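# Untie the cord from a flower bunch

## Task

Remove the cord that is wrapped around the flowers, without deforming the stems or squashing any of the blooms.

## Robot and tools

ROBOT. Two arms, left_arm and right_arm, stand at the table. Measured bases in the scene frame: left_arm at (+0.011, +0.267, +0.027) m, right_arm at (+0.022, -0.290, +0.037) m, each yawed very slightly (quat_wxyz about (1, 0, 0, -0.008) and (1, 0, 0, -0.009)). A two-camera stand is fixed behind the arms. Each gripper has two fingers pointing along its own +z and closing along its own y; the reported end_effector_position lies between the pads, roughly 1 cm short of the tips. Joint ranges in rad: waist -2.618 to 3.054, shoulder 0 to 3.142, elbow 0 to 3.142 (2.901 is straight), wrist pitch -1.571 to 1.571, wrist yaw -1.571 to 1.571, wrist roll -2.094 to 2.094.

FRAMES. Scene frame: origin at table-top height halfway between the nominal bases, +x out over the table, +z up, left_arm toward +y (arm names do not match image left/right). Hand poses, velocities, targets and wrist-camera poses are given in each arm's own base frame; fixed cameras and the table use the scene frame. Offsets run along the arm's own base axes, and rotation happens about the Hand target's position. Printed positions and orientations may be wrong by a few cm, more when reaching far.

EXECUTE_ACTIONS. actions: a list of actions; each action is up to 15 rows, one per 1/30 s step; a short action repeats its final row to fill 15 steps. Every row has 14 numbers, all in [-1, 1], always for both arms: left dx, dy, dz, rx, ry, rz, opening, then the same seven for right. dx..rz are an offset from the Hand target at the start of that action (not from the prior row); repeating an offset therefore keeps moving. Scale: 1.0 = 0.6 m or 180 degrees; rx, ry, rz form one rotation vector; a translation longer than 1.0 is shortened. Opening is absolute: +1 fully open (0.094 m), -1 closed. Sending six zeros re-requests an arm's current Hand target. cameras: list of names, ["all"], or []; an invalid name rejects the call. Images arrive only with an empty actions list or when asked.

MOVE. target: one 14-number row like above, or up to 15 rows, every row being an offset from the same starting Hand targets. Paths are straight, ending together, 0.5 s minimum, cut off at 10 s. speed: m/s, 0.002 to 2.9 (default 0.25), one value or one per target; rotation is capped at twice that in rad/s. blend (m) rounds corners between listed targets; 0 stops at each. opening_speed: how fast the opening changes, per second on the -1..+1 scale, at least 0.2; use it when closing on anything fragile. grip_force: per-pad limit in N, 10 to 50, one value or one per arm; it persists. Lower forces close slowly (about 4 s at 40, 16 s at 10). blocking=false returns after about 0.5 s while motion continues. Paths ignore obstacles and the other arm; grippers lag and overshoot more at high speed and near full stretch. Do not route a path close to an arm's own base. Result adds a move: line (done, off_target, moving, held, fault) and limits such as paced (pose clipped) or held (steps withheld). done means within 10 mm and 2 degrees; neither done nor off_target tells you about contact.

WAIT: seconds 0 to 10, arms hold their last command. STOP: brakes a running move, needing some distance. ZOOM_IMAGE: camera (cam_high, cam_low, cam_left_wrist, cam_right_wrist) and region [x0, y0, x1, y1] in pixels, max 504x504, from that camera's newest image. FINISHED_SCENE: scene = current scene number; irreversible; the cord must stay off with the robot withdrawn.

CONTROL NOTES. Commanded orientation is clipped to within 40 degrees of the measured one each step. Hand target is the last (clipped) command and the base for later offsets. Friction and weight can leave a gripper a few cm off its target; this is not proof of contact. An arm blocked by something keeps pushing until sent elsewhere; to release, command a target back past the gripper. Tool commands in the result list present gripper commands; a 0 in an opening slot really means half-open, so resend the current value to keep a gripper as is.

GRIPPING. grip_measured uses the opening scale; empty it reads up to about 2.5 mm wide. Squeeze climbs about 1 N per 0.001 below first touch, then jumps to the force limit near 20 N, so set grip_force low and close slowly on stems or cord near blooms. Open well above grip_measured to release.

RESULT LINES. Joint positions (last value = finger gap in m), Joint velocities (may be reported as within noise), joint torques (include gravity, have offsets; entries 1 to 3 wrap at ±28 N m), end_effector positions at some steps for execute_actions.

CAMERAS. cam_high and cam_low are fixed, 672x504 pinhole; cam_left_wrist and cam_right_wrist are fisheye on the wrists, possibly lagging during motion. Calibration may be off by a couple of degrees and millimetres.

AVOID. Dropping or flinging anything, anything leaving the table, hard hits on fixtures, arms colliding or one gripper closing on the other, cable snags on wrist cameras, and bending stems or crushing blooms. Motors heat when holding loads, stretched out or pushing unreachable goals: MOTOR HOT at 75 °C, fault and fold at 90 °C, collapse at 100 °C. Loose items may occasionally be nudged.

Each tool is called after "Request:" as name([rows], argument=value, ...), one row to a line, values as JSON.

## Session

Request:
execute_actions(actions=[])

Scene clock: 0.00 s.
left_arm: end_effector_position=(+0.3895, +0.0288, +0.1120) grip_measured=+1.000 end_effector_quat_wxyz=(+0.606, -0.058, +0.792, +0.039) | right_arm: end_effector_position=(+0.4002, -0.0420, +0.1228) grip_measured=+1.000 end_effector_quat_wxyz=(+0.601, +0.109, +0.785, -0.107)
Joint positions: left_arm=[0.018 1.499 0.317 0.915 -0.114 -0.04 0.094] | right_arm=[0.047 1.519 0.399 0.845 0.349 0.057 0.094]
Joint velocities: within noise
Joint torques (N m): no reading
Heat: left arm: 33 °C; right arm: 31 °C.
Hand target: left_arm +0.3925, +0.0292, +0.1202; +0.615, -0.059, +0.785, +0.039 | right_arm +0.4012, -0.0422, +0.1259; +0.603, +0.110, +0.783, -0.107
Tool commands: left_gripper/opening=+1.0 right_gripper/opening=+1.0

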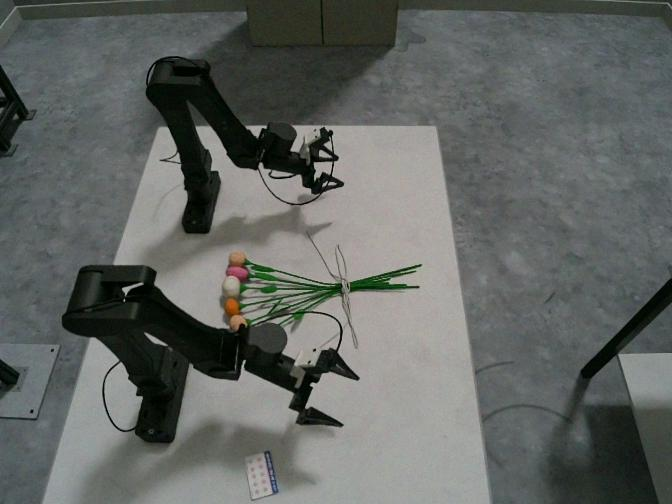

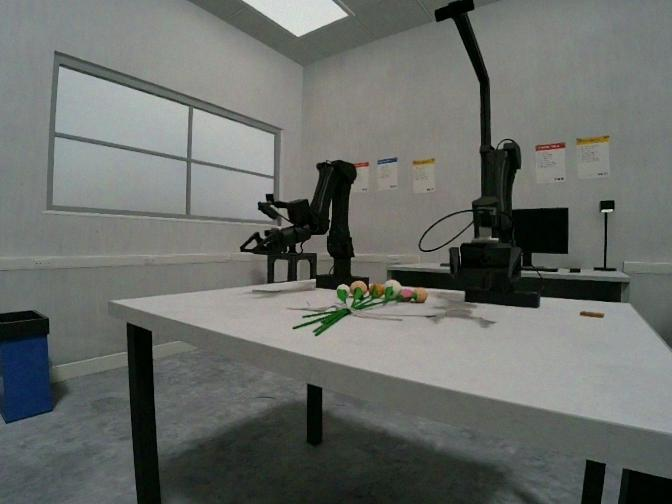

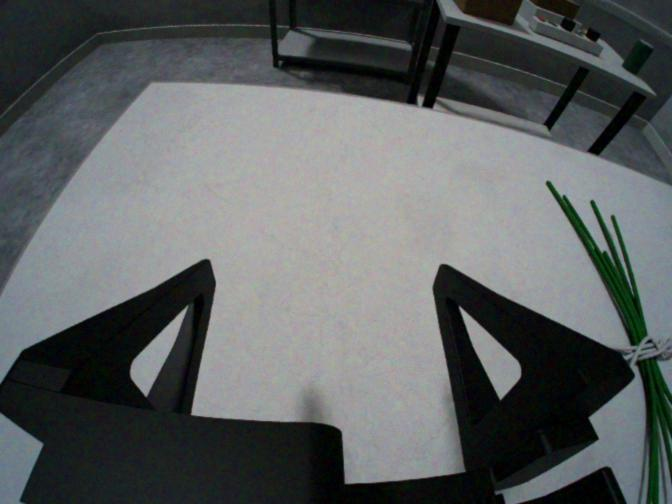

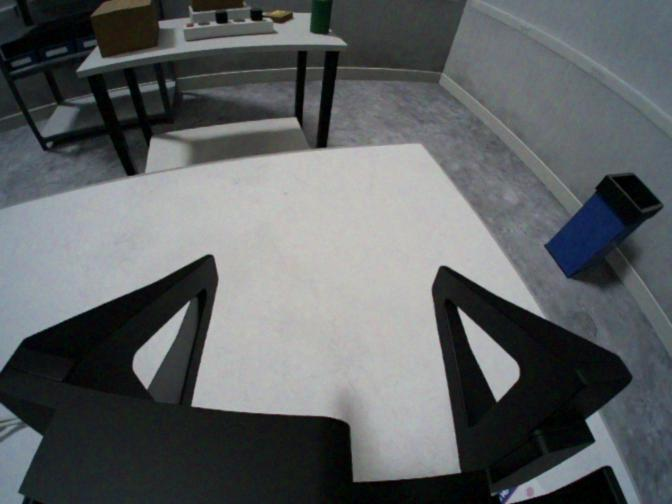

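Request:
zoom_image(camera="cam_high", region=[210, 220, 440, 360])

Request:
zoom_image(camera="cam_left_wrist", region=[520, 160, 672, 504])

Request:
zoom_image(camera="cam_low", region=[270, 260, 460, 360])

Scaled by 2.191 from the camera's 672x504 image, which has a finer 960x720 frame.

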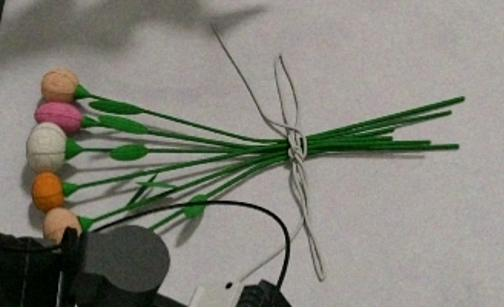

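Scaled by 1.465 from the camera's 672x504 image, which has a finer 960x720 frame.

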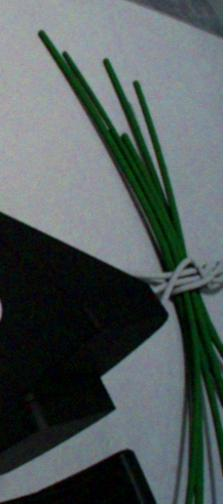

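Scaled by 2.653 from the camera's 672x504 image, which has a finer 960x720 frame.

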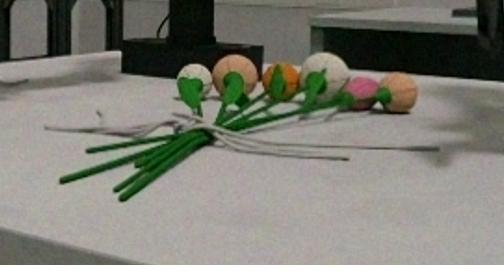

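Request:
move(target=[-0.121,-0.3,0.12,0.198,0.399,-0.321,1, -0.035,0.05,0.15,-0.18,0.416,0.388,1], cameras=["all"])

Scene clock: 36.70 s.
left_arm: end_effector_position=(+0.3309, -0.1560, +0.1908) grip_measured=+1.000 end_effector_quat_wxyz=(+0.051, +0.494, +0.868, +0.000) | right_arm: end_effector_position=(+0.3819, -0.0145, +0.2101) grip_measured=+1.000 end_effector_quat_wxyz=(+0.065, -0.544, +0.836, -0.044)
Joint positions: left_arm=[-0.44 1.87 1.908 -1.507 0.007 0.596 0.094] | right_arm=[-0.043 1.909 2.034 -1.539 -0.004 -1.196 0.094]
Joint torques (N m): left_arm=[-0.27 -7.86 8.76 -0.54 -0.09 0.11] | right_arm=[0.49 -8.29 9.2 0.43 0.02 -0.09]
Heat: left arm: 38 °C; right arm: 33 °C.
Hand target: left_arm +0.3199, -0.1507, +0.1921; +0.000, +0.501, +0.866, +0.000 | right_arm +0.3801, -0.0122, +0.2160; +0.001, -0.552, +0.834, +0.001
Off the commanded pose: left_arm 0.012 m, 6 deg | right_arm 0.006 m, 9 deg.
joint sent to its limit (left arm) — joint 4 (wrist pitch), lower limit. The joint targets still meet the commanded pose.
joint sent to its limit (right arm) — joint 4 (wrist pitch), lower limit. The joint targets are off in orientation, not in position.
move: off_target (left_arm, right_arm)
camera_calibration:
cam_left_wrist: T_world_to_cam=[[-0.826084, -0.56304, -0.0238892, 0.184555], [-0.492646, 0.700919, 0.515764, 0.187387], [-0.273651, 0.437833, -0.856398, 0.438496], [0, 0, 0, 1]] pos_world=[0.364768, -0.219419, 0.283288]
cam_right_wrist: T_world_to_cam=[[0.932354, -0.328604, 0.15078, -0.393408], [-0.3551, -0.753893, 0.552765, 0.0201166], [-0.0679689, -0.568915, -0.819583, 0.30888], [0, 0, 0, 1]] pos_world=[0.394933, 0.0616165, 0.301351]

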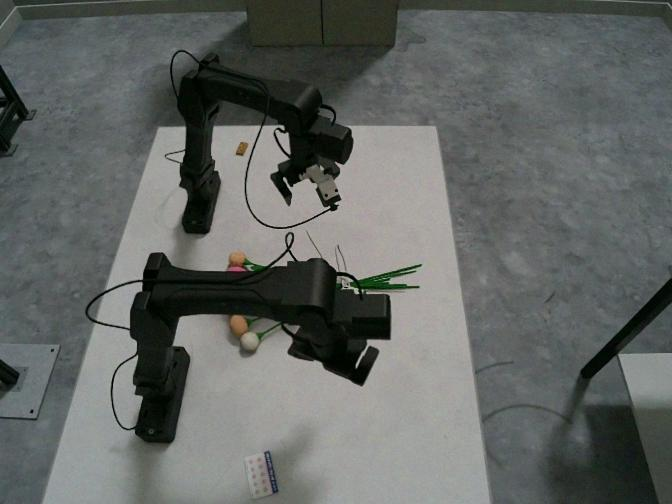

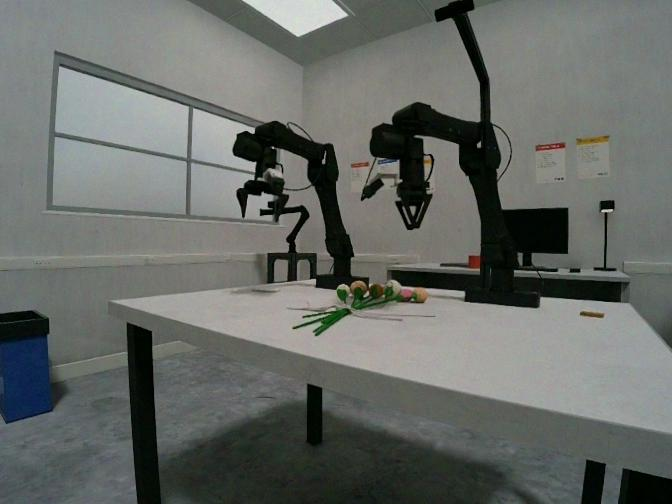

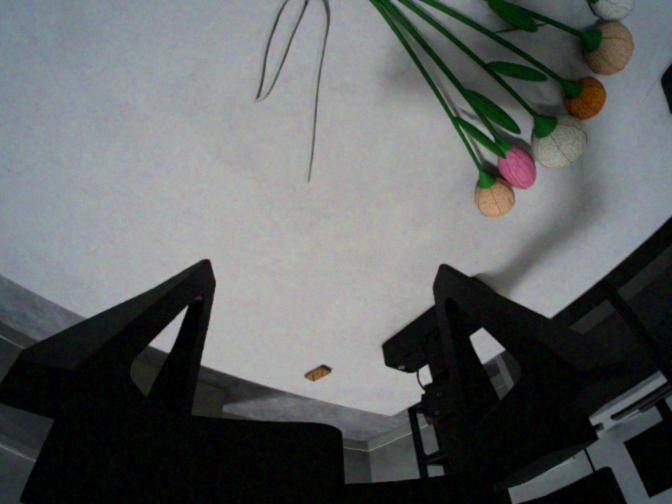

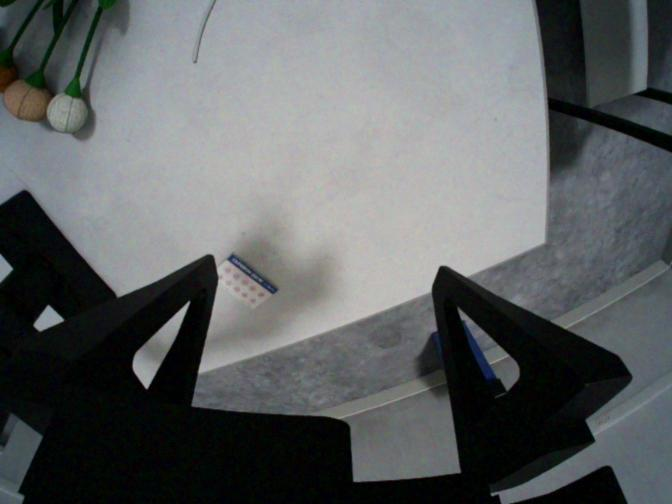

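Request:
move(target=[0.055,0.0062,-0.23,0,0,0,1, 0,0,0,0,0,0,1], cameras=["all"])

Scene clock: 50.47 s.
left_arm: end_effector_position=(+0.3530, -0.1497, +0.0570) grip_measured=+1.000 end_effector_quat_wxyz=(+0.006, +0.498, +0.867, -0.002) | right_arm: end_effector_position=(+0.3819, -0.0146, +0.2101) grip_measured=+1.000 end_effector_quat_wxyz=(+0.065, -0.544, +0.835, -0.044)
Joint positions: left_arm=[-0.402 2.015 1.578 -1.122 0.005 0.641 0.094] | right_arm=[-0.043 1.909 2.034 -1.539 -0.003 -1.197 0.094]
Joint torques (N m): left_arm=[0.32 -9.89 6.19 0.03 -0.07 0.13] | right_arm=[0.51 -8.29 9.18 0.44 0.03 -0.08]
Heat: left arm: 36 °C; right arm: 33 °C.
Hand target: left_arm +0.3529, -0.1471, +0.0542; +0.000, +0.501, +0.866, +0.000 | right_arm +0.3801, -0.0122, +0.2160; +0.001, -0.552, +0.834, +0.001
Off the commanded pose: left_arm 0.004 m, 1 deg | right_arm 0.007 m, 9 deg.
joint sent to its limit (right arm) — joint 4 (wrist pitch), lower limit. The joint targets are off in orientation, not in position.
move: off_target (right_arm)
camera_calibration:
cam_left_wrist: T_world_to_cam=[[-0.830174, -0.557167, 0.0193901, 0.203017], [-0.443606, 0.681236, 0.58235, 0.238822], [-0.337675, 0.47485, -0.812707, 0.352845], [0, 0, 0, 1]] pos_world=[0.393629, -0.217128, 0.143745]
cam_right_wrist: T_world_to_cam=[[0.932562, -0.327914, 0.151, -0.393489], [-0.354611, -0.753646, 0.553415, 0.019734], [-0.0676719, -0.56964, -0.819104, 0.308575], [0, 0, 0, 1]] pos_world=[0.394833, 0.0616183, 0.301251]

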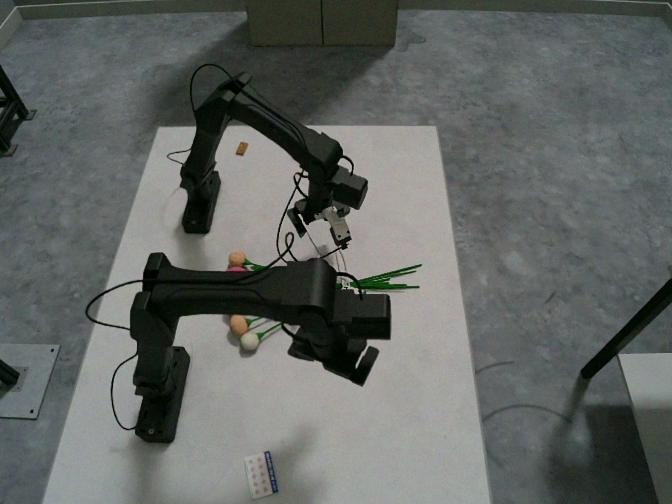

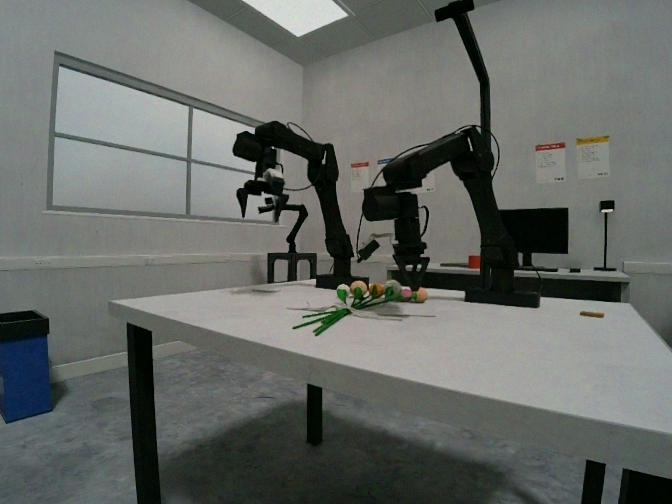

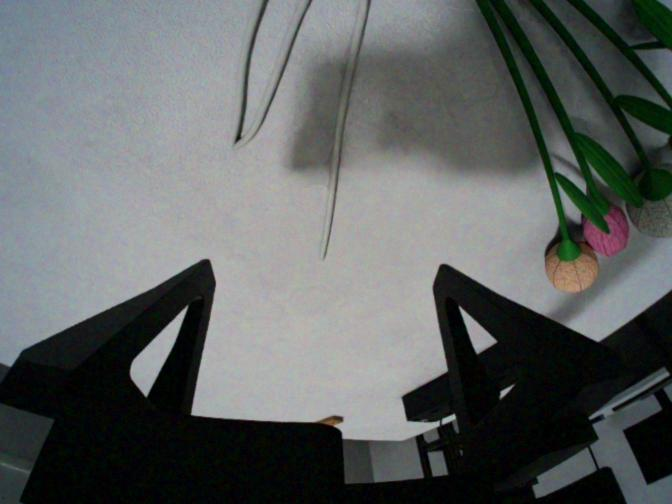

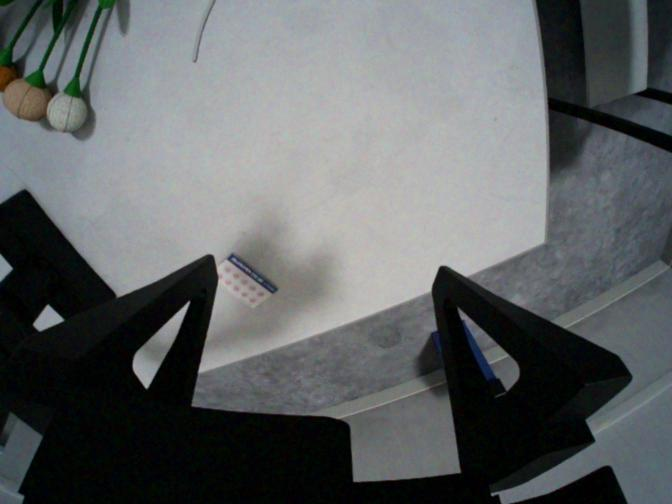

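Request:
move(target=[-0.0127,0,-0.107,0,0,0,1, 0,0,0,0,0,0,1], speed=0.1, cameras=["cam_left_wrist","cam_low"])

Scene clock: 56.53 s.
left_arm: end_effector_position=(+0.3490, -0.1480, -0.0038) grip_measured=+1.000 end_effector_quat_wxyz=(+0.011, +0.498, +0.867, -0.001) | right_arm: end_effector_position=(+0.3819, -0.0146, +0.2101) grip_measured=+1.000 end_effector_quat_wxyz=(+0.065, -0.544, +0.835, -0.044)
Joint positions: left_arm=[-0.402 2.061 1.393 -0.88 0.005 0.641 0.094] | right_arm=[-0.043 1.909 2.034 -1.539 -0.003 -1.197 0.094]
Joint torques (N m): left_arm=[-0.31 -9.22 5.52 0.03 -0.08 0.03] | right_arm=[0.53 -8.28 9.2 0.43 0.02 -0.08]
Heat: left arm: 36 °C; right arm: 33 °C.
Hand target: left_arm +0.3453, -0.1471, -0.0100; +0.000, +0.501, +0.866, +0.000 | right_arm +0.3801, -0.0122, +0.2160; +0.001, -0.552, +0.834, +0.001
Off the commanded pose: left_arm 0.007 m, 1 deg | right_arm 0.007 m, 9 deg.
joint sent to its limit (right arm) — joint 4 (wrist pitch), lower limit. The joint targets are off in orientation, not in position.
move: off_target (right_arm)
camera_calibration:
cam_left_wrist: T_world_to_cam=[[-0.830392, -0.557014, 0.0135834, 0.201966], [-0.449231, 0.683734, 0.575064, 0.273606], [-0.329606, 0.471427, -0.817995, 0.297922], [0, 0, 0, 1]] pos_world=[0.388821, -0.215024, 0.0836144]
Images, in order (width x height): cam_low 672x504, cam_left_wrist 672x504.

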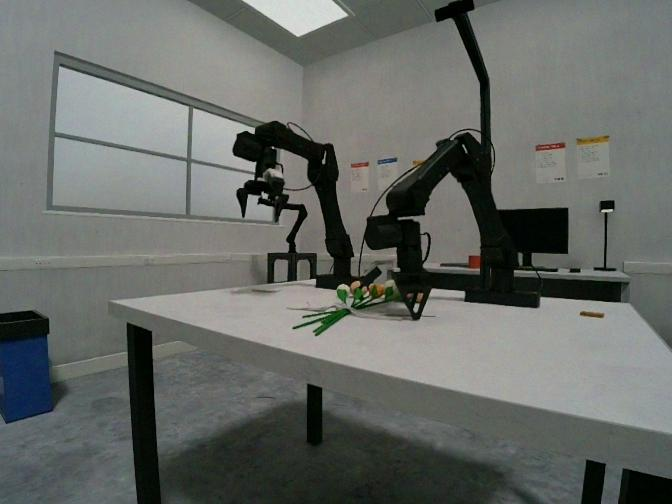

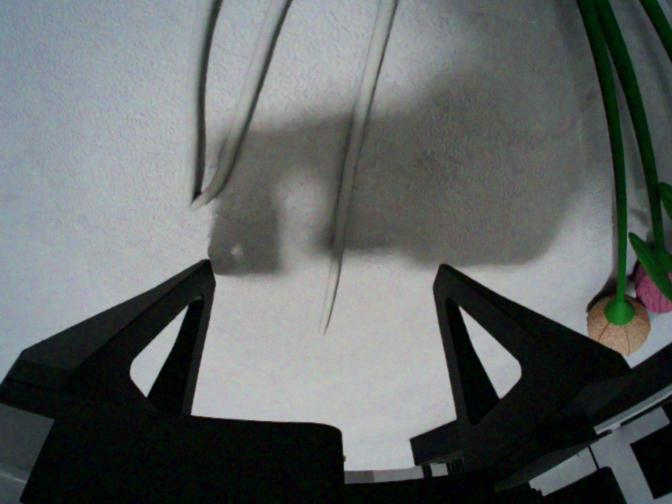

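Request:
move(target=[0,0,-0.019,0,0,0,1, 0,0,0,0,0,0,1], speed=0.05, cameras=["cam_left_wrist"])

Scene clock: 60.20 s.
left_arm: end_effector_position=(+0.3518, -0.1482, -0.0072) grip_measured=+1.000 end_effector_quat_wxyz=(+0.017, +0.498, +0.867, +0.002) | right_arm: end_effector_position=(+0.3819, -0.0146, +0.2101) grip_measured=+1.000 end_effector_quat_wxyz=(+0.065, -0.544, +0.835, -0.044)
Joint positions: left_arm=[-0.402 2.065 1.383 -0.854 -0.001 0.641 0.094] | right_arm=[-0.043 1.909 2.034 -1.539 -0.003 -1.197 0.094]
Joint torques (N m): left_arm=[-0.27 -7.97 4.57 0.16 0.01 0.03] | right_arm=[0.5 -8.28 9.2 0.44 0.02 -0.08]
Heat: left arm: 35 °C; right arm: 33 °C.
Hand target: left_arm +0.3452, -0.1471, -0.0215; +0.000, +0.501, +0.866, +0.000 | right_arm +0.3801, -0.0122, +0.2160; +0.001, -0.552, +0.834, +0.001
Off the commanded pose: left_arm 0.016 m, 2 deg | right_arm 0.007 m, 9 deg.
joint sent to its limit (right arm) — joint 4 (wrist pitch), lower limit. The joint targets are off in orientation, not in position.
move: off_target (left_arm, right_arm)
camera_calibration:
cam_left_wrist: T_world_to_cam=[[-0.830377, -0.557197, 0.00225135, 0.204083], [-0.457201, 0.683654, 0.568844, 0.279688], [-0.318498, 0.471326, -0.822442, 0.292217], [0, 0, 0, 1]] pos_world=[0.39041, -0.215225, 0.0807736]
Images, in order (width x height): cam_left_wrist 672x504.

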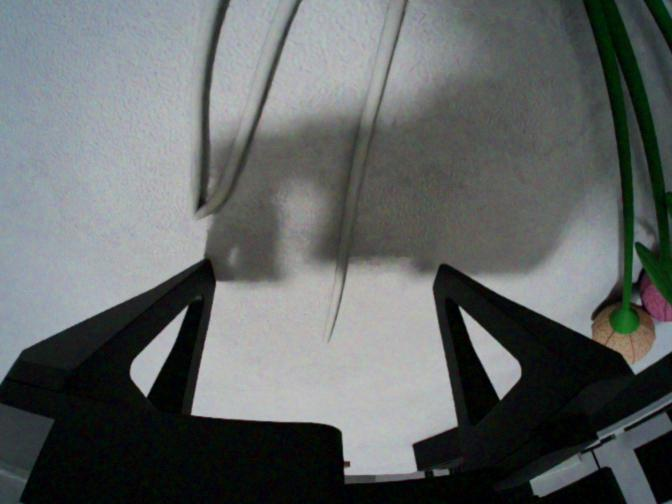

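Request:
move(target=[0,0,0.008,0,0,0,-1, 0,0,0,0,0,0,1], speed=0.05, opening_speed=1, cameras=["cam_left_wrist"])

Scene clock: 65.03 s.
left_arm: end_effector_position=(+0.3539, -0.1484, -0.0071) grip_measured=-0.972 end_effector_quat_wxyz=(+0.021, +0.498, +0.867, +0.005) | right_arm: end_effector_position=(+0.3819, -0.0146, +0.2101) grip_measured=+1.000 end_effector_quat_wxyz=(+0.065, -0.544, +0.835, -0.044)
Joint positions: left_arm=[-0.402 2.065 1.383 -0.846 -0.004 0.641 0.001] | right_arm=[-0.043 1.909 2.034 -1.539 -0.003 -1.197 0.094]
Joint torques (N m): left_arm=[-0.21 -8.68 5.3 -0.08 0.02 0.01] | right_arm=[0.53 -8.29 9.21 0.44 0.02 -0.08]
Heat: left arm: 35 °C; right arm: 33 °C.
Hand target: left_arm +0.3452, -0.1471, -0.0167; +0.000, +0.501, +0.866, +0.000 | right_arm +0.3801, -0.0122, +0.2160; +0.001, -0.552, +0.834, +0.001
Off the commanded pose: left_arm 0.013 m, 2 deg | right_arm 0.007 m, 9 deg.
joint sent to its limit (right arm) — joint 4 (wrist pitch), lower limit. The joint targets are off in orientation, not in position.
move: off_target (left_arm, right_arm)
camera_calibration:
cam_left_wrist: T_world_to_cam=[[-0.830286, -0.557316, -0.00497136, 0.205569], [-0.462209, 0.683557, 0.5649, 0.282464], [-0.31143, 0.471326, -0.825144, 0.290482], [0, 0, 0, 1]] pos_world=[0.391703, -0.215425, 0.0811477]
Images, in order (width x height): cam_left_wrist 672x504.

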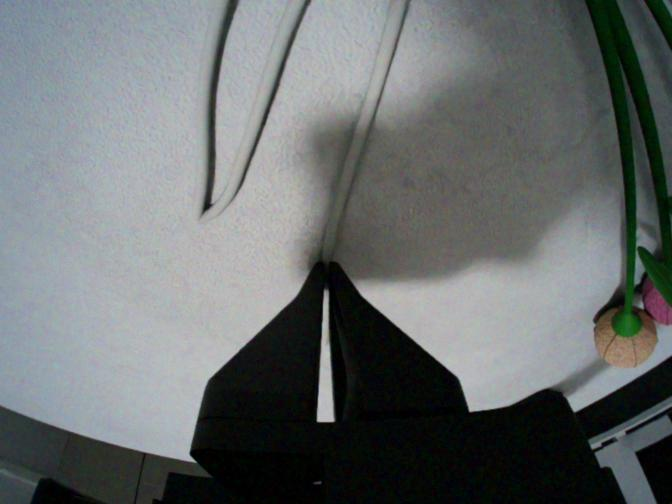

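Request:
move(target=[-0.02,0.06,0.045,0,0,0,-1, 0,0,0,0,0,0,1], speed=0.08, cameras=["cam_left_wrist","cam_high"])

Scene clock: 68.33 s.
left_arm: end_effector_position=(+0.3403, -0.1142, -0.0023) grip_measured=-0.975 end_effector_quat_wxyz=(+0.002, +0.497, +0.868, +0.001) | right_arm: end_effector_position=(+0.3819, -0.0146, +0.2101) grip_measured=+1.000 end_effector_quat_wxyz=(+0.065, -0.544, +0.835, -0.044)
Joint positions: left_arm=[-0.328 2.004 1.313 -0.874 -0.002 0.713 0.001] | right_arm=[-0.043 1.909 2.034 -1.539 -0.003 -1.197 0.094]
Joint torques (N m): left_arm=[0.1 -14 5.12 -0.36 0 0.15] | right_arm=[0.53 -8.29 9.18 0.44 0.02 -0.07]
Heat: left arm: 35 °C; right arm: 33 °C.
Hand target: left_arm +0.3332, -0.1111, +0.0103; +0.000, +0.501, +0.866, +0.000 | right_arm +0.3801, -0.0122, +0.2160; +0.001, -0.552, +0.834, +0.001
Off the commanded pose: left_arm 0.015 m, 1 deg | right_arm 0.007 m, 9 deg.
joint sent to its limit (right arm) — joint 4 (wrist pitch), lower limit. The joint targets are off in orientation, not in position.
move: off_target (left_arm, right_arm)
camera_calibration:
cam_left_wrist: T_world_to_cam=[[-0.829048, -0.558916, 0.0170982, 0.212854], [-0.443096, 0.675289, 0.589619, 0.242706], [-0.341093, 0.481246, -0.807501, 0.285326], [0, 0, 0, 1]] pos_world=[0.381331, -0.182241, 0.0836577]
Images, in order (width x height): cam_high 672x504, cam_left_wrist 672x504.

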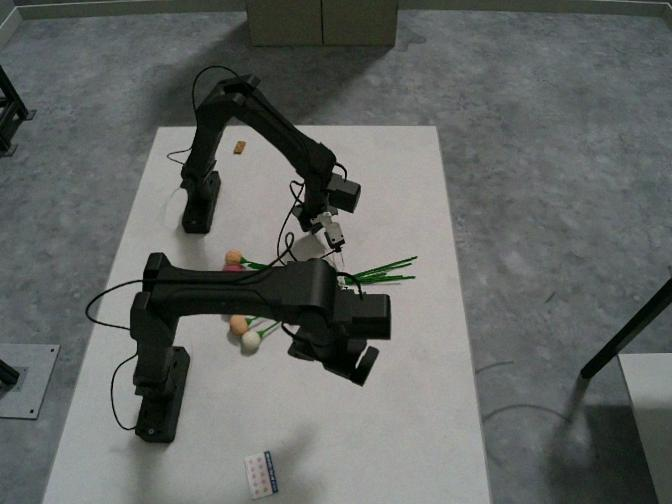

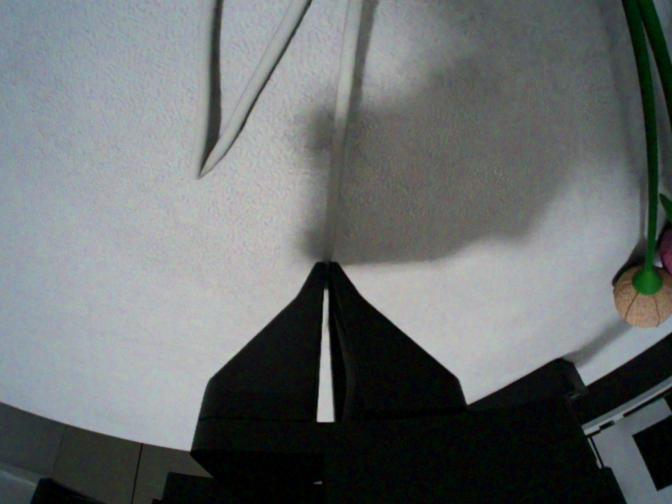

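Request:
move(target=[0,0,0,0,0,0,-1, -0.077,0.22,-0.26,0,0,-0.094,1], cameras=["cam_right_wrist","cam_high"])

Scene clock: 73.27 s.
left_arm: end_effector_position=(+0.3402, -0.1142, -0.0023) grip_measured=-0.975 end_effector_quat_wxyz=(+0.002, +0.498, +0.867, +0.001) | right_arm: end_effector_position=(+0.3336, +0.1187, +0.0669) grip_measured=+1.000 end_effector_quat_wxyz=(+0.002, -0.427, +0.904, -0.003)
Joint positions: left_arm=[-0.328 2.004 1.313 -0.875 -0.002 0.714 0.001] | right_arm=[0.341 1.902 1.459 -1.123 0.005 -0.542 0.094]
Joint torques (N m): left_arm=[0.21 -13.94 5.14 -0.36 0 0.13] | right_arm=[-0.03 -7.42 5.83 0.54 -0.05 0.09]
Heat: left arm: 35 °C; right arm: 33 °C.
Hand target: left_arm +0.3332, -0.1111, +0.0103; +0.000, +0.501, +0.866, +0.000 | right_arm +0.3340, +0.1199, +0.0600; +0.001, -0.424, +0.906, +0.000
Off the commanded pose: left_arm 0.015 m, 0 deg | right_arm 0.007 m, 1 deg.
move: off_target (left_arm)
camera_calibration:
cam_right_wrist: T_world_to_cam=[[0.821948, -0.569478, 0.00980046, -0.208248], [-0.461212, -0.65539, 0.598119, 0.203224], [-0.334193, -0.496143, -0.801347, 0.342946], [0, 0, 0, 1]] pos_world=[0.379509, 0.184749, 0.155308]
Images, in order (width x height): cam_high 672x504, cam_right_wrist 672x504.

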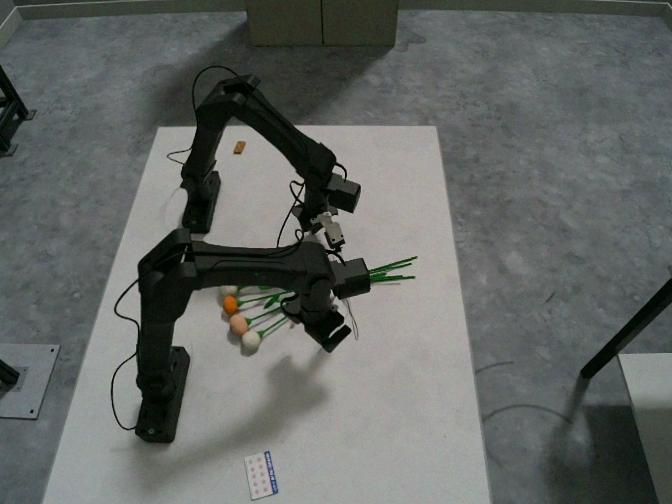

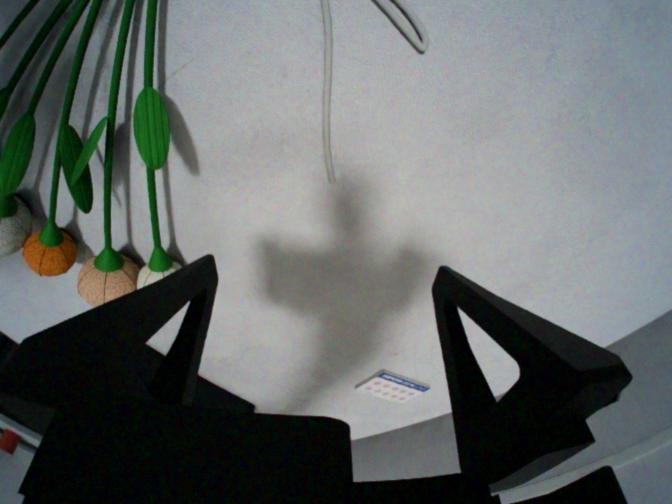

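Request:
move(target=[0,0,0,0,0,0,-1, 0.0283,0.0417,-0.137,0,0,0,1], speed=0.12, cameras=["cam_right_wrist"])

Scene clock: 80.13 s.
left_arm: end_effector_position=(+0.3402, -0.1142, -0.0023) grip_measured=-0.975 end_effector_quat_wxyz=(+0.002, +0.498, +0.867, +0.001) | right_arm: end_effector_position=(+0.3520, +0.1415, -0.0150) grip_measured=+1.000 end_effector_quat_wxyz=(+0.002, -0.424, +0.906, -0.002)
Joint positions: left_arm=[-0.328 2.004 1.313 -0.875 -0.002 0.714 0.001] | right_arm=[0.382 2.096 1.398 -0.869 0.005 -0.494 0.094]
Joint torques (N m): left_arm=[0.17 -13.97 5.11 -0.35 0 0.11] | right_arm=[0.51 -8.2 5.72 0.57 -0.04 0.09]
Heat: left arm: 35 °C; right arm: 33 °C.
Hand target: left_arm +0.3332, -0.1111, +0.0103; +0.000, +0.501, +0.866, +0.000 | right_arm +0.3510, +0.1448, -0.0222; +0.001, -0.424, +0.906, +0.000
Off the commanded pose: left_arm 0.015 m, 0 deg | right_arm 0.008 m, 0 deg.
move: off_target (left_arm)
camera_calibration:
cam_right_wrist: T_world_to_cam=[[0.81783, -0.575388, 0.00908489, -0.207253], [-0.465343, -0.651965, 0.598663, 0.276572], [-0.338541, -0.493833, -0.800949, 0.296022], [0, 0, 0, 1]] pos_world=[0.398414, 0.20725, 0.0734075]
Images, in order (width x height): cam_right_wrist 672x504.

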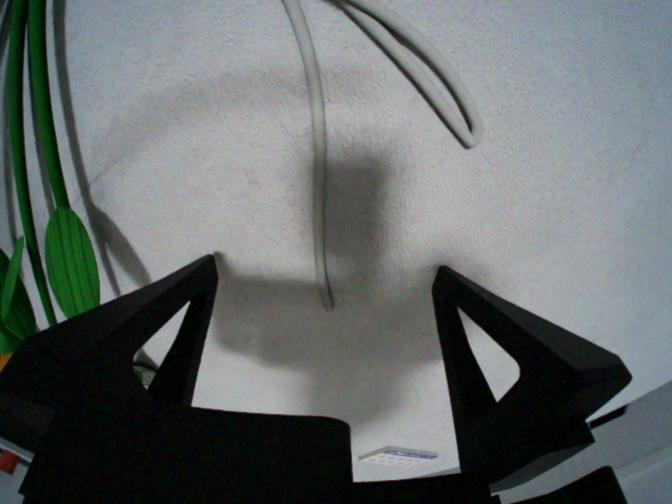

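Request:
move(target=[0,0,0,0,0,0,-1, 0.006,0.02,-0.022,0,0,0,1], speed=0.05, cameras=["cam_right_wrist"])

Scene clock: 83.87 s.
left_arm: end_effector_position=(+0.3402, -0.1142, -0.0023) grip_measured=-0.975 end_effector_quat_wxyz=(+0.002, +0.498, +0.867, +0.001) | right_arm: end_effector_position=(+0.3525, +0.1469, -0.0204) grip_measured=+1.000 end_effector_quat_wxyz=(+0.001, -0.422, +0.906, -0.011)
Joint positions: left_arm=[-0.328 2.004 1.313 -0.875 -0.002 0.714 0.001] | right_arm=[0.403 2.114 1.403 -0.856 0.022 -0.469 0.094]
Joint torques (N m): left_arm=[0.23 -14.05 5.14 -0.36 0.01 0.13] | right_arm=[0.8 -6.17 7.09 0.72 -0.18 0.09]
Heat: left arm: 34 °C; right arm: 33 °C.
Hand target: left_arm +0.3332, -0.1111, +0.0103; +0.000, +0.501, +0.866, +0.000 | right_arm +0.3545, +0.1568, -0.0355; +0.001, -0.424, +0.906, +0.000
Off the commanded pose: left_arm 0.015 m, 0 deg | right_arm 0.018 m, 1 deg.
move: off_target (left_arm, right_arm)
camera_calibration:
cam_right_wrist: T_world_to_cam=[[0.815534, -0.578241, 0.0232948, -0.202898], [-0.471518, -0.6406, 0.606054, 0.284303], [-0.335522, -0.505241, -0.795082, 0.295287], [0, 0, 0, 1]] pos_world=[0.398599, 0.213992, 0.0672011]
Images, in order (width x height): cam_right_wrist 672x504.

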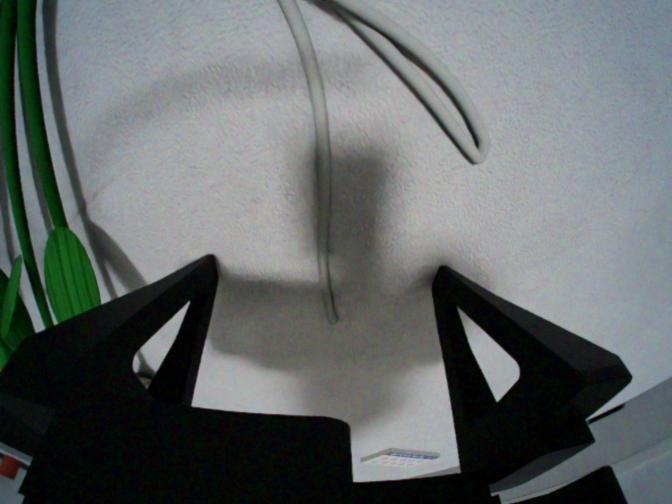

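Request:
move(target=[0,0,0,0,0,0,-1, 0,0,0.009,0,0,0,-1], speed=0.05, opening_speed=1, cameras=["cam_right_wrist"])

Scene clock: 88.00 s.
left_arm: end_effector_position=(+0.3402, -0.1142, -0.0023) grip_measured=-0.975 end_effector_quat_wxyz=(+0.002, +0.498, +0.867, +0.001) | right_arm: end_effector_position=(+0.3540, +0.1494, -0.0199) grip_measured=-0.947 end_effector_quat_wxyz=(+0.004, -0.423, +0.906, -0.009)
Joint positions: left_arm=[-0.328 2.004 1.313 -0.875 -0.002 0.714 0.001] | right_arm=[0.405 2.116 1.409 -0.854 0.018 -0.469 0.002]
Joint torques (N m): left_arm=[0.18 -14.02 5.15 -0.35 0.01 0.1] | right_arm=[0.62 -6.97 7.53 0.53 -0.14 0.09]
Heat: left arm: 34 °C; right arm: 33 °C.
Hand target: left_arm +0.3332, -0.1111, +0.0103; +0.000, +0.501, +0.866, +0.000 | right_arm +0.3547, +0.1568, -0.0299; +0.001, -0.424, +0.906, +0.000
Off the commanded pose: left_arm 0.015 m, 0 deg | right_arm 0.013 m, 1 deg.
move: off_target (left_arm, right_arm)
camera_calibration:
cam_right_wrist: T_world_to_cam=[[0.816312, -0.577166, 0.0226736, -0.203305], [-0.472698, -0.644968, 0.600477, 0.287198], [-0.331951, -0.500894, -0.79932, 0.295438], [0, 0, 0, 1]] pos_world=[0.399789, 0.215876, 0.068303]
Images, in order (width x height): cam_right_wrist 672x504.

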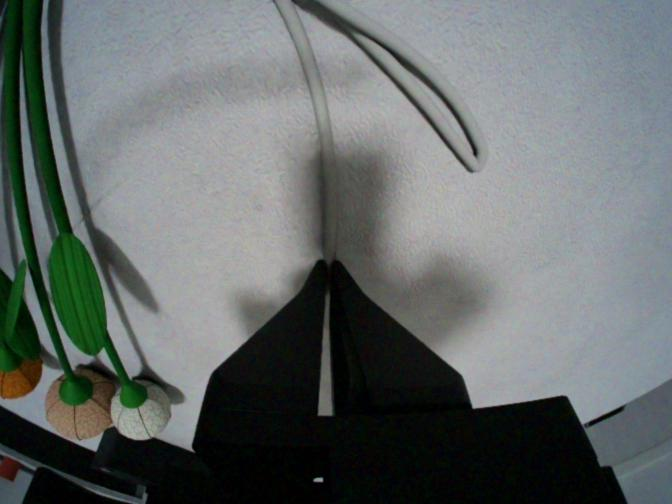

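Request:
move(target=[0.03,0.133,0.015,0,0,0,-1, 0.02,-0.145,0.035,0,0,0,-1], speed=0.08, cameras=["all"])

Scene clock: 93.10 s.
left_arm: end_effector_position=(+0.3501, -0.0314, +0.0012) grip_measured=-0.975 end_effector_quat_wxyz=(-0.009, +0.497, +0.868, -0.003) | right_arm: end_effector_position=(+0.3707, +0.0718, -0.0189) grip_measured=-0.947 end_effector_quat_wxyz=(-0.001, -0.420, +0.907, +0.002)
Joint positions: left_arm=[-0.093 1.994 1.313 -0.909 -0.002 0.946 0.001] | right_arm=[0.187 2.102 1.39 -0.862 -0.003 -0.68 0.002]
Joint torques (N m): left_arm=[0.13 -13.82 7.09 -0.4 0.02 0.14] | right_arm=[-0.14 -12.04 5.3 0.14 0.04 -0.08]
Heat: left arm: 34 °C; right arm: 33 °C.
Hand target: left_arm +0.3512, -0.0313, +0.0193; +0.000, +0.501, +0.866, +0.000 | right_arm +0.3665, +0.0698, -0.0091; +0.001, -0.424, +0.906, +0.000
Off the commanded pose: left_arm 0.018 m, 1 deg | right_arm 0.011 m, 1 deg.
move: off_target (left_arm, right_arm)
camera_calibration:
cam_left_wrist: T_world_to_cam=[[-0.827541, -0.560306, 0.0351061, 0.266608], [-0.429774, 0.672504, 0.602522, 0.184359], [-0.361206, 0.483525, -0.797329, 0.258827], [0, 0, 0, 1]] pos_world=[0.393352, -0.0997491, 0.0859303]
cam_right_wrist: T_world_to_cam=[[0.813023, -0.582231, -0.00137613, -0.260494], [-0.465482, -0.651411, 0.599158, 0.24226], [-0.349744, -0.486488, -0.80063, 0.268439], [0, 0, 0, 1]] pos_world=[0.41844, 0.136736, 0.0694101]

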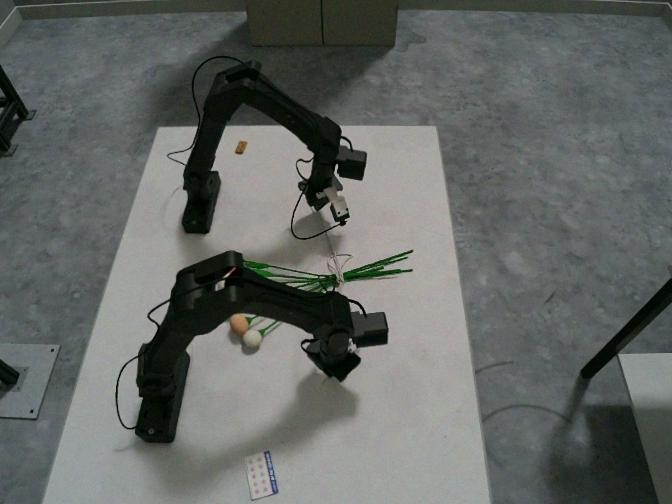

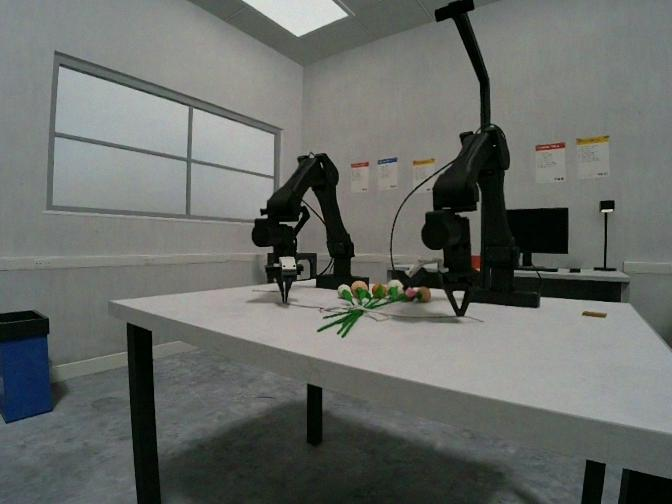

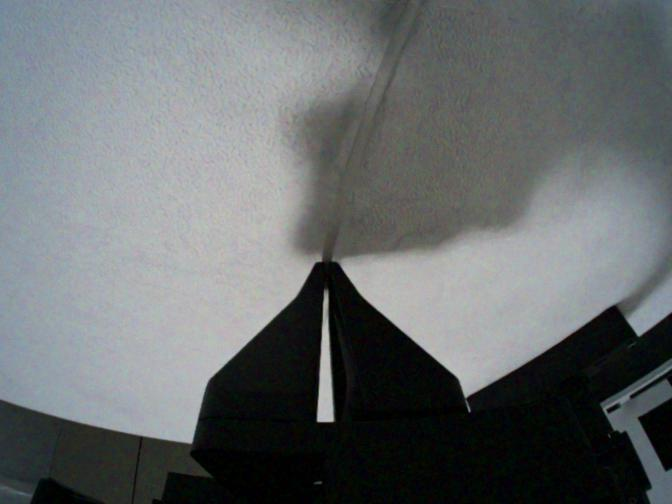

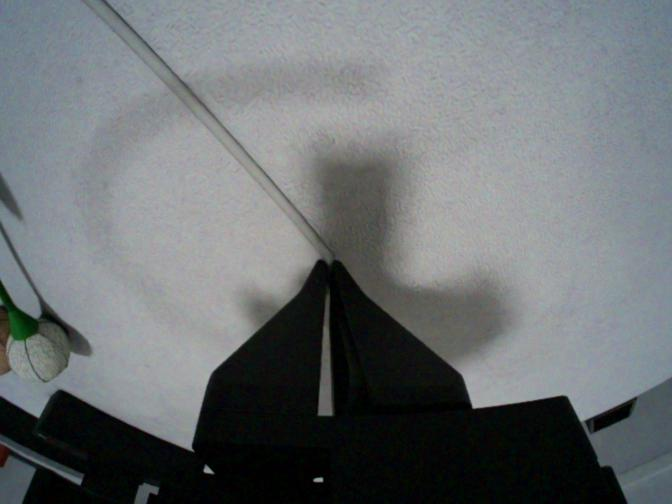

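Request:
move(target=[0.02,0.11,0.0,0,0,0,-1, -0.01,-0.11,0.01,0,0,0,-1], speed=0.08, cameras=["all"])

Request:
zoom_image(camera="cam_high", region=[210, 200, 440, 400])

Request:
zoom_image(camera="cam_low", region=[250, 260, 500, 360])

Scene clock: 96.90 s.
left_arm: end_effector_position=(+0.3645, +0.0350, +0.0141) grip_measured=-0.975 end_effector_quat_wxyz=(+0.006, +0.496, +0.868, +0.006) | right_arm: end_effector_position=(+0.3652, +0.0050, -0.0119) grip_measured=-0.947 end_effector_quat_wxyz=(-0.001, -0.420, +0.907, +0.001)
Joint positions: left_arm=[0.092 1.994 1.369 -0.929 -0.002 1.13 0.001] | right_arm=[0.01 2.048 1.337 -0.862 -0.002 -0.858 0.002]
Joint torques (N m): left_arm=[-0.06 -9.91 8.01 -0.32 0.02 0.09] | right_arm=[-0.17 -11.56 5.27 0.15 0.02 -0.06]
Heat: left arm: 34 °C; right arm: 34 °C.
Hand target: left_arm +0.3632, +0.0348, +0.0193; +0.000, +0.500, +0.866, +0.000 | right_arm +0.3605, +0.0039, -0.0031; +0.001, -0.424, +0.906, +0.001
Off the commanded pose: left_arm 0.005 m, 1 deg | right_arm 0.010 m, 0 deg.
move: done
camera_calibration:
cam_left_wrist: T_world_to_cam=[[-0.827661, -0.561197, 0.00591721, 0.315799], [-0.451546, 0.672133, 0.586808, 0.146214], [-0.333292, 0.483006, -0.809705, 0.232299], [0, 0, 0, 1]] pos_world=[0.40482, -0.0332521, 0.100425]
cam_right_wrist: T_world_to_cam=[[0.81323, -0.581942, -0.000293588, -0.29501], [-0.46579, -0.651217, 0.59913, 0.192061], [-0.34885, -0.487094, -0.800652, 0.239262], [0, 0, 0, 1]] pos_world=[0.412837, 0.0699377, 0.0764099]

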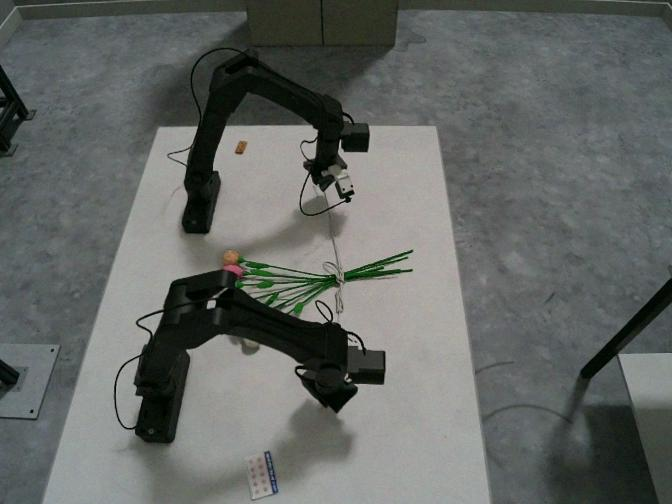

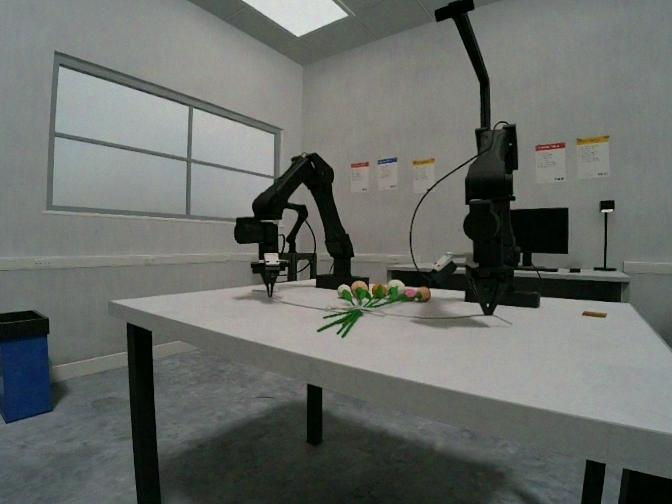

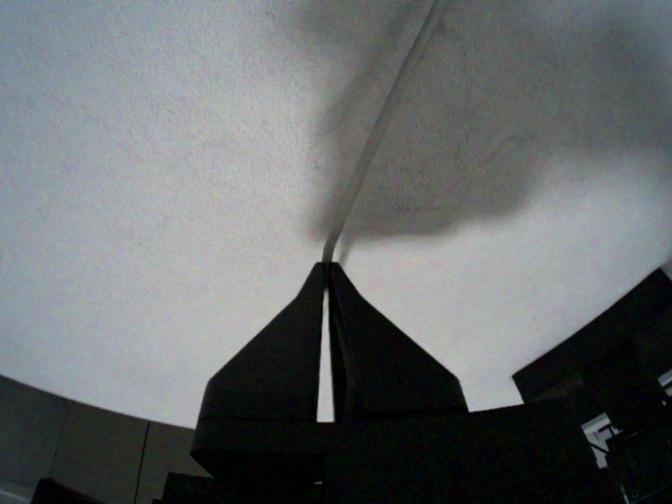

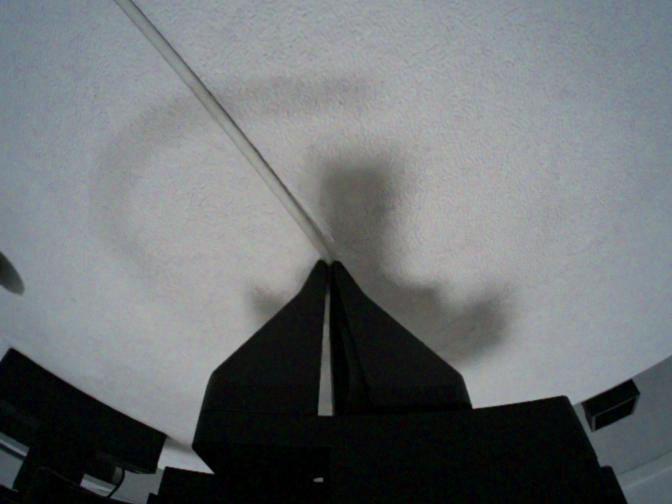

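Scaled by 2.191 from the camera's 672x504 image, which has a finer 960x720 frame.

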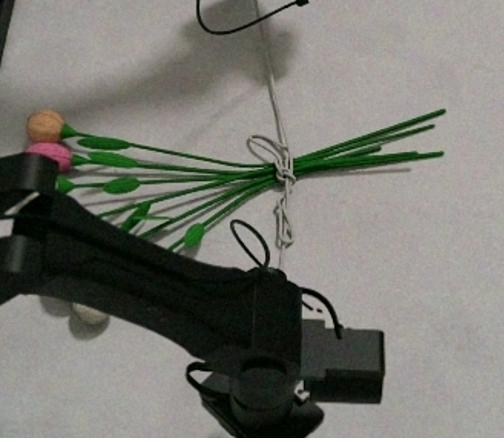

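Scaled by 2.016 from the camera's 672x504 image, which has a finer 960x720 frame.

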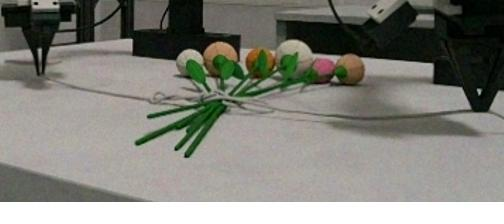

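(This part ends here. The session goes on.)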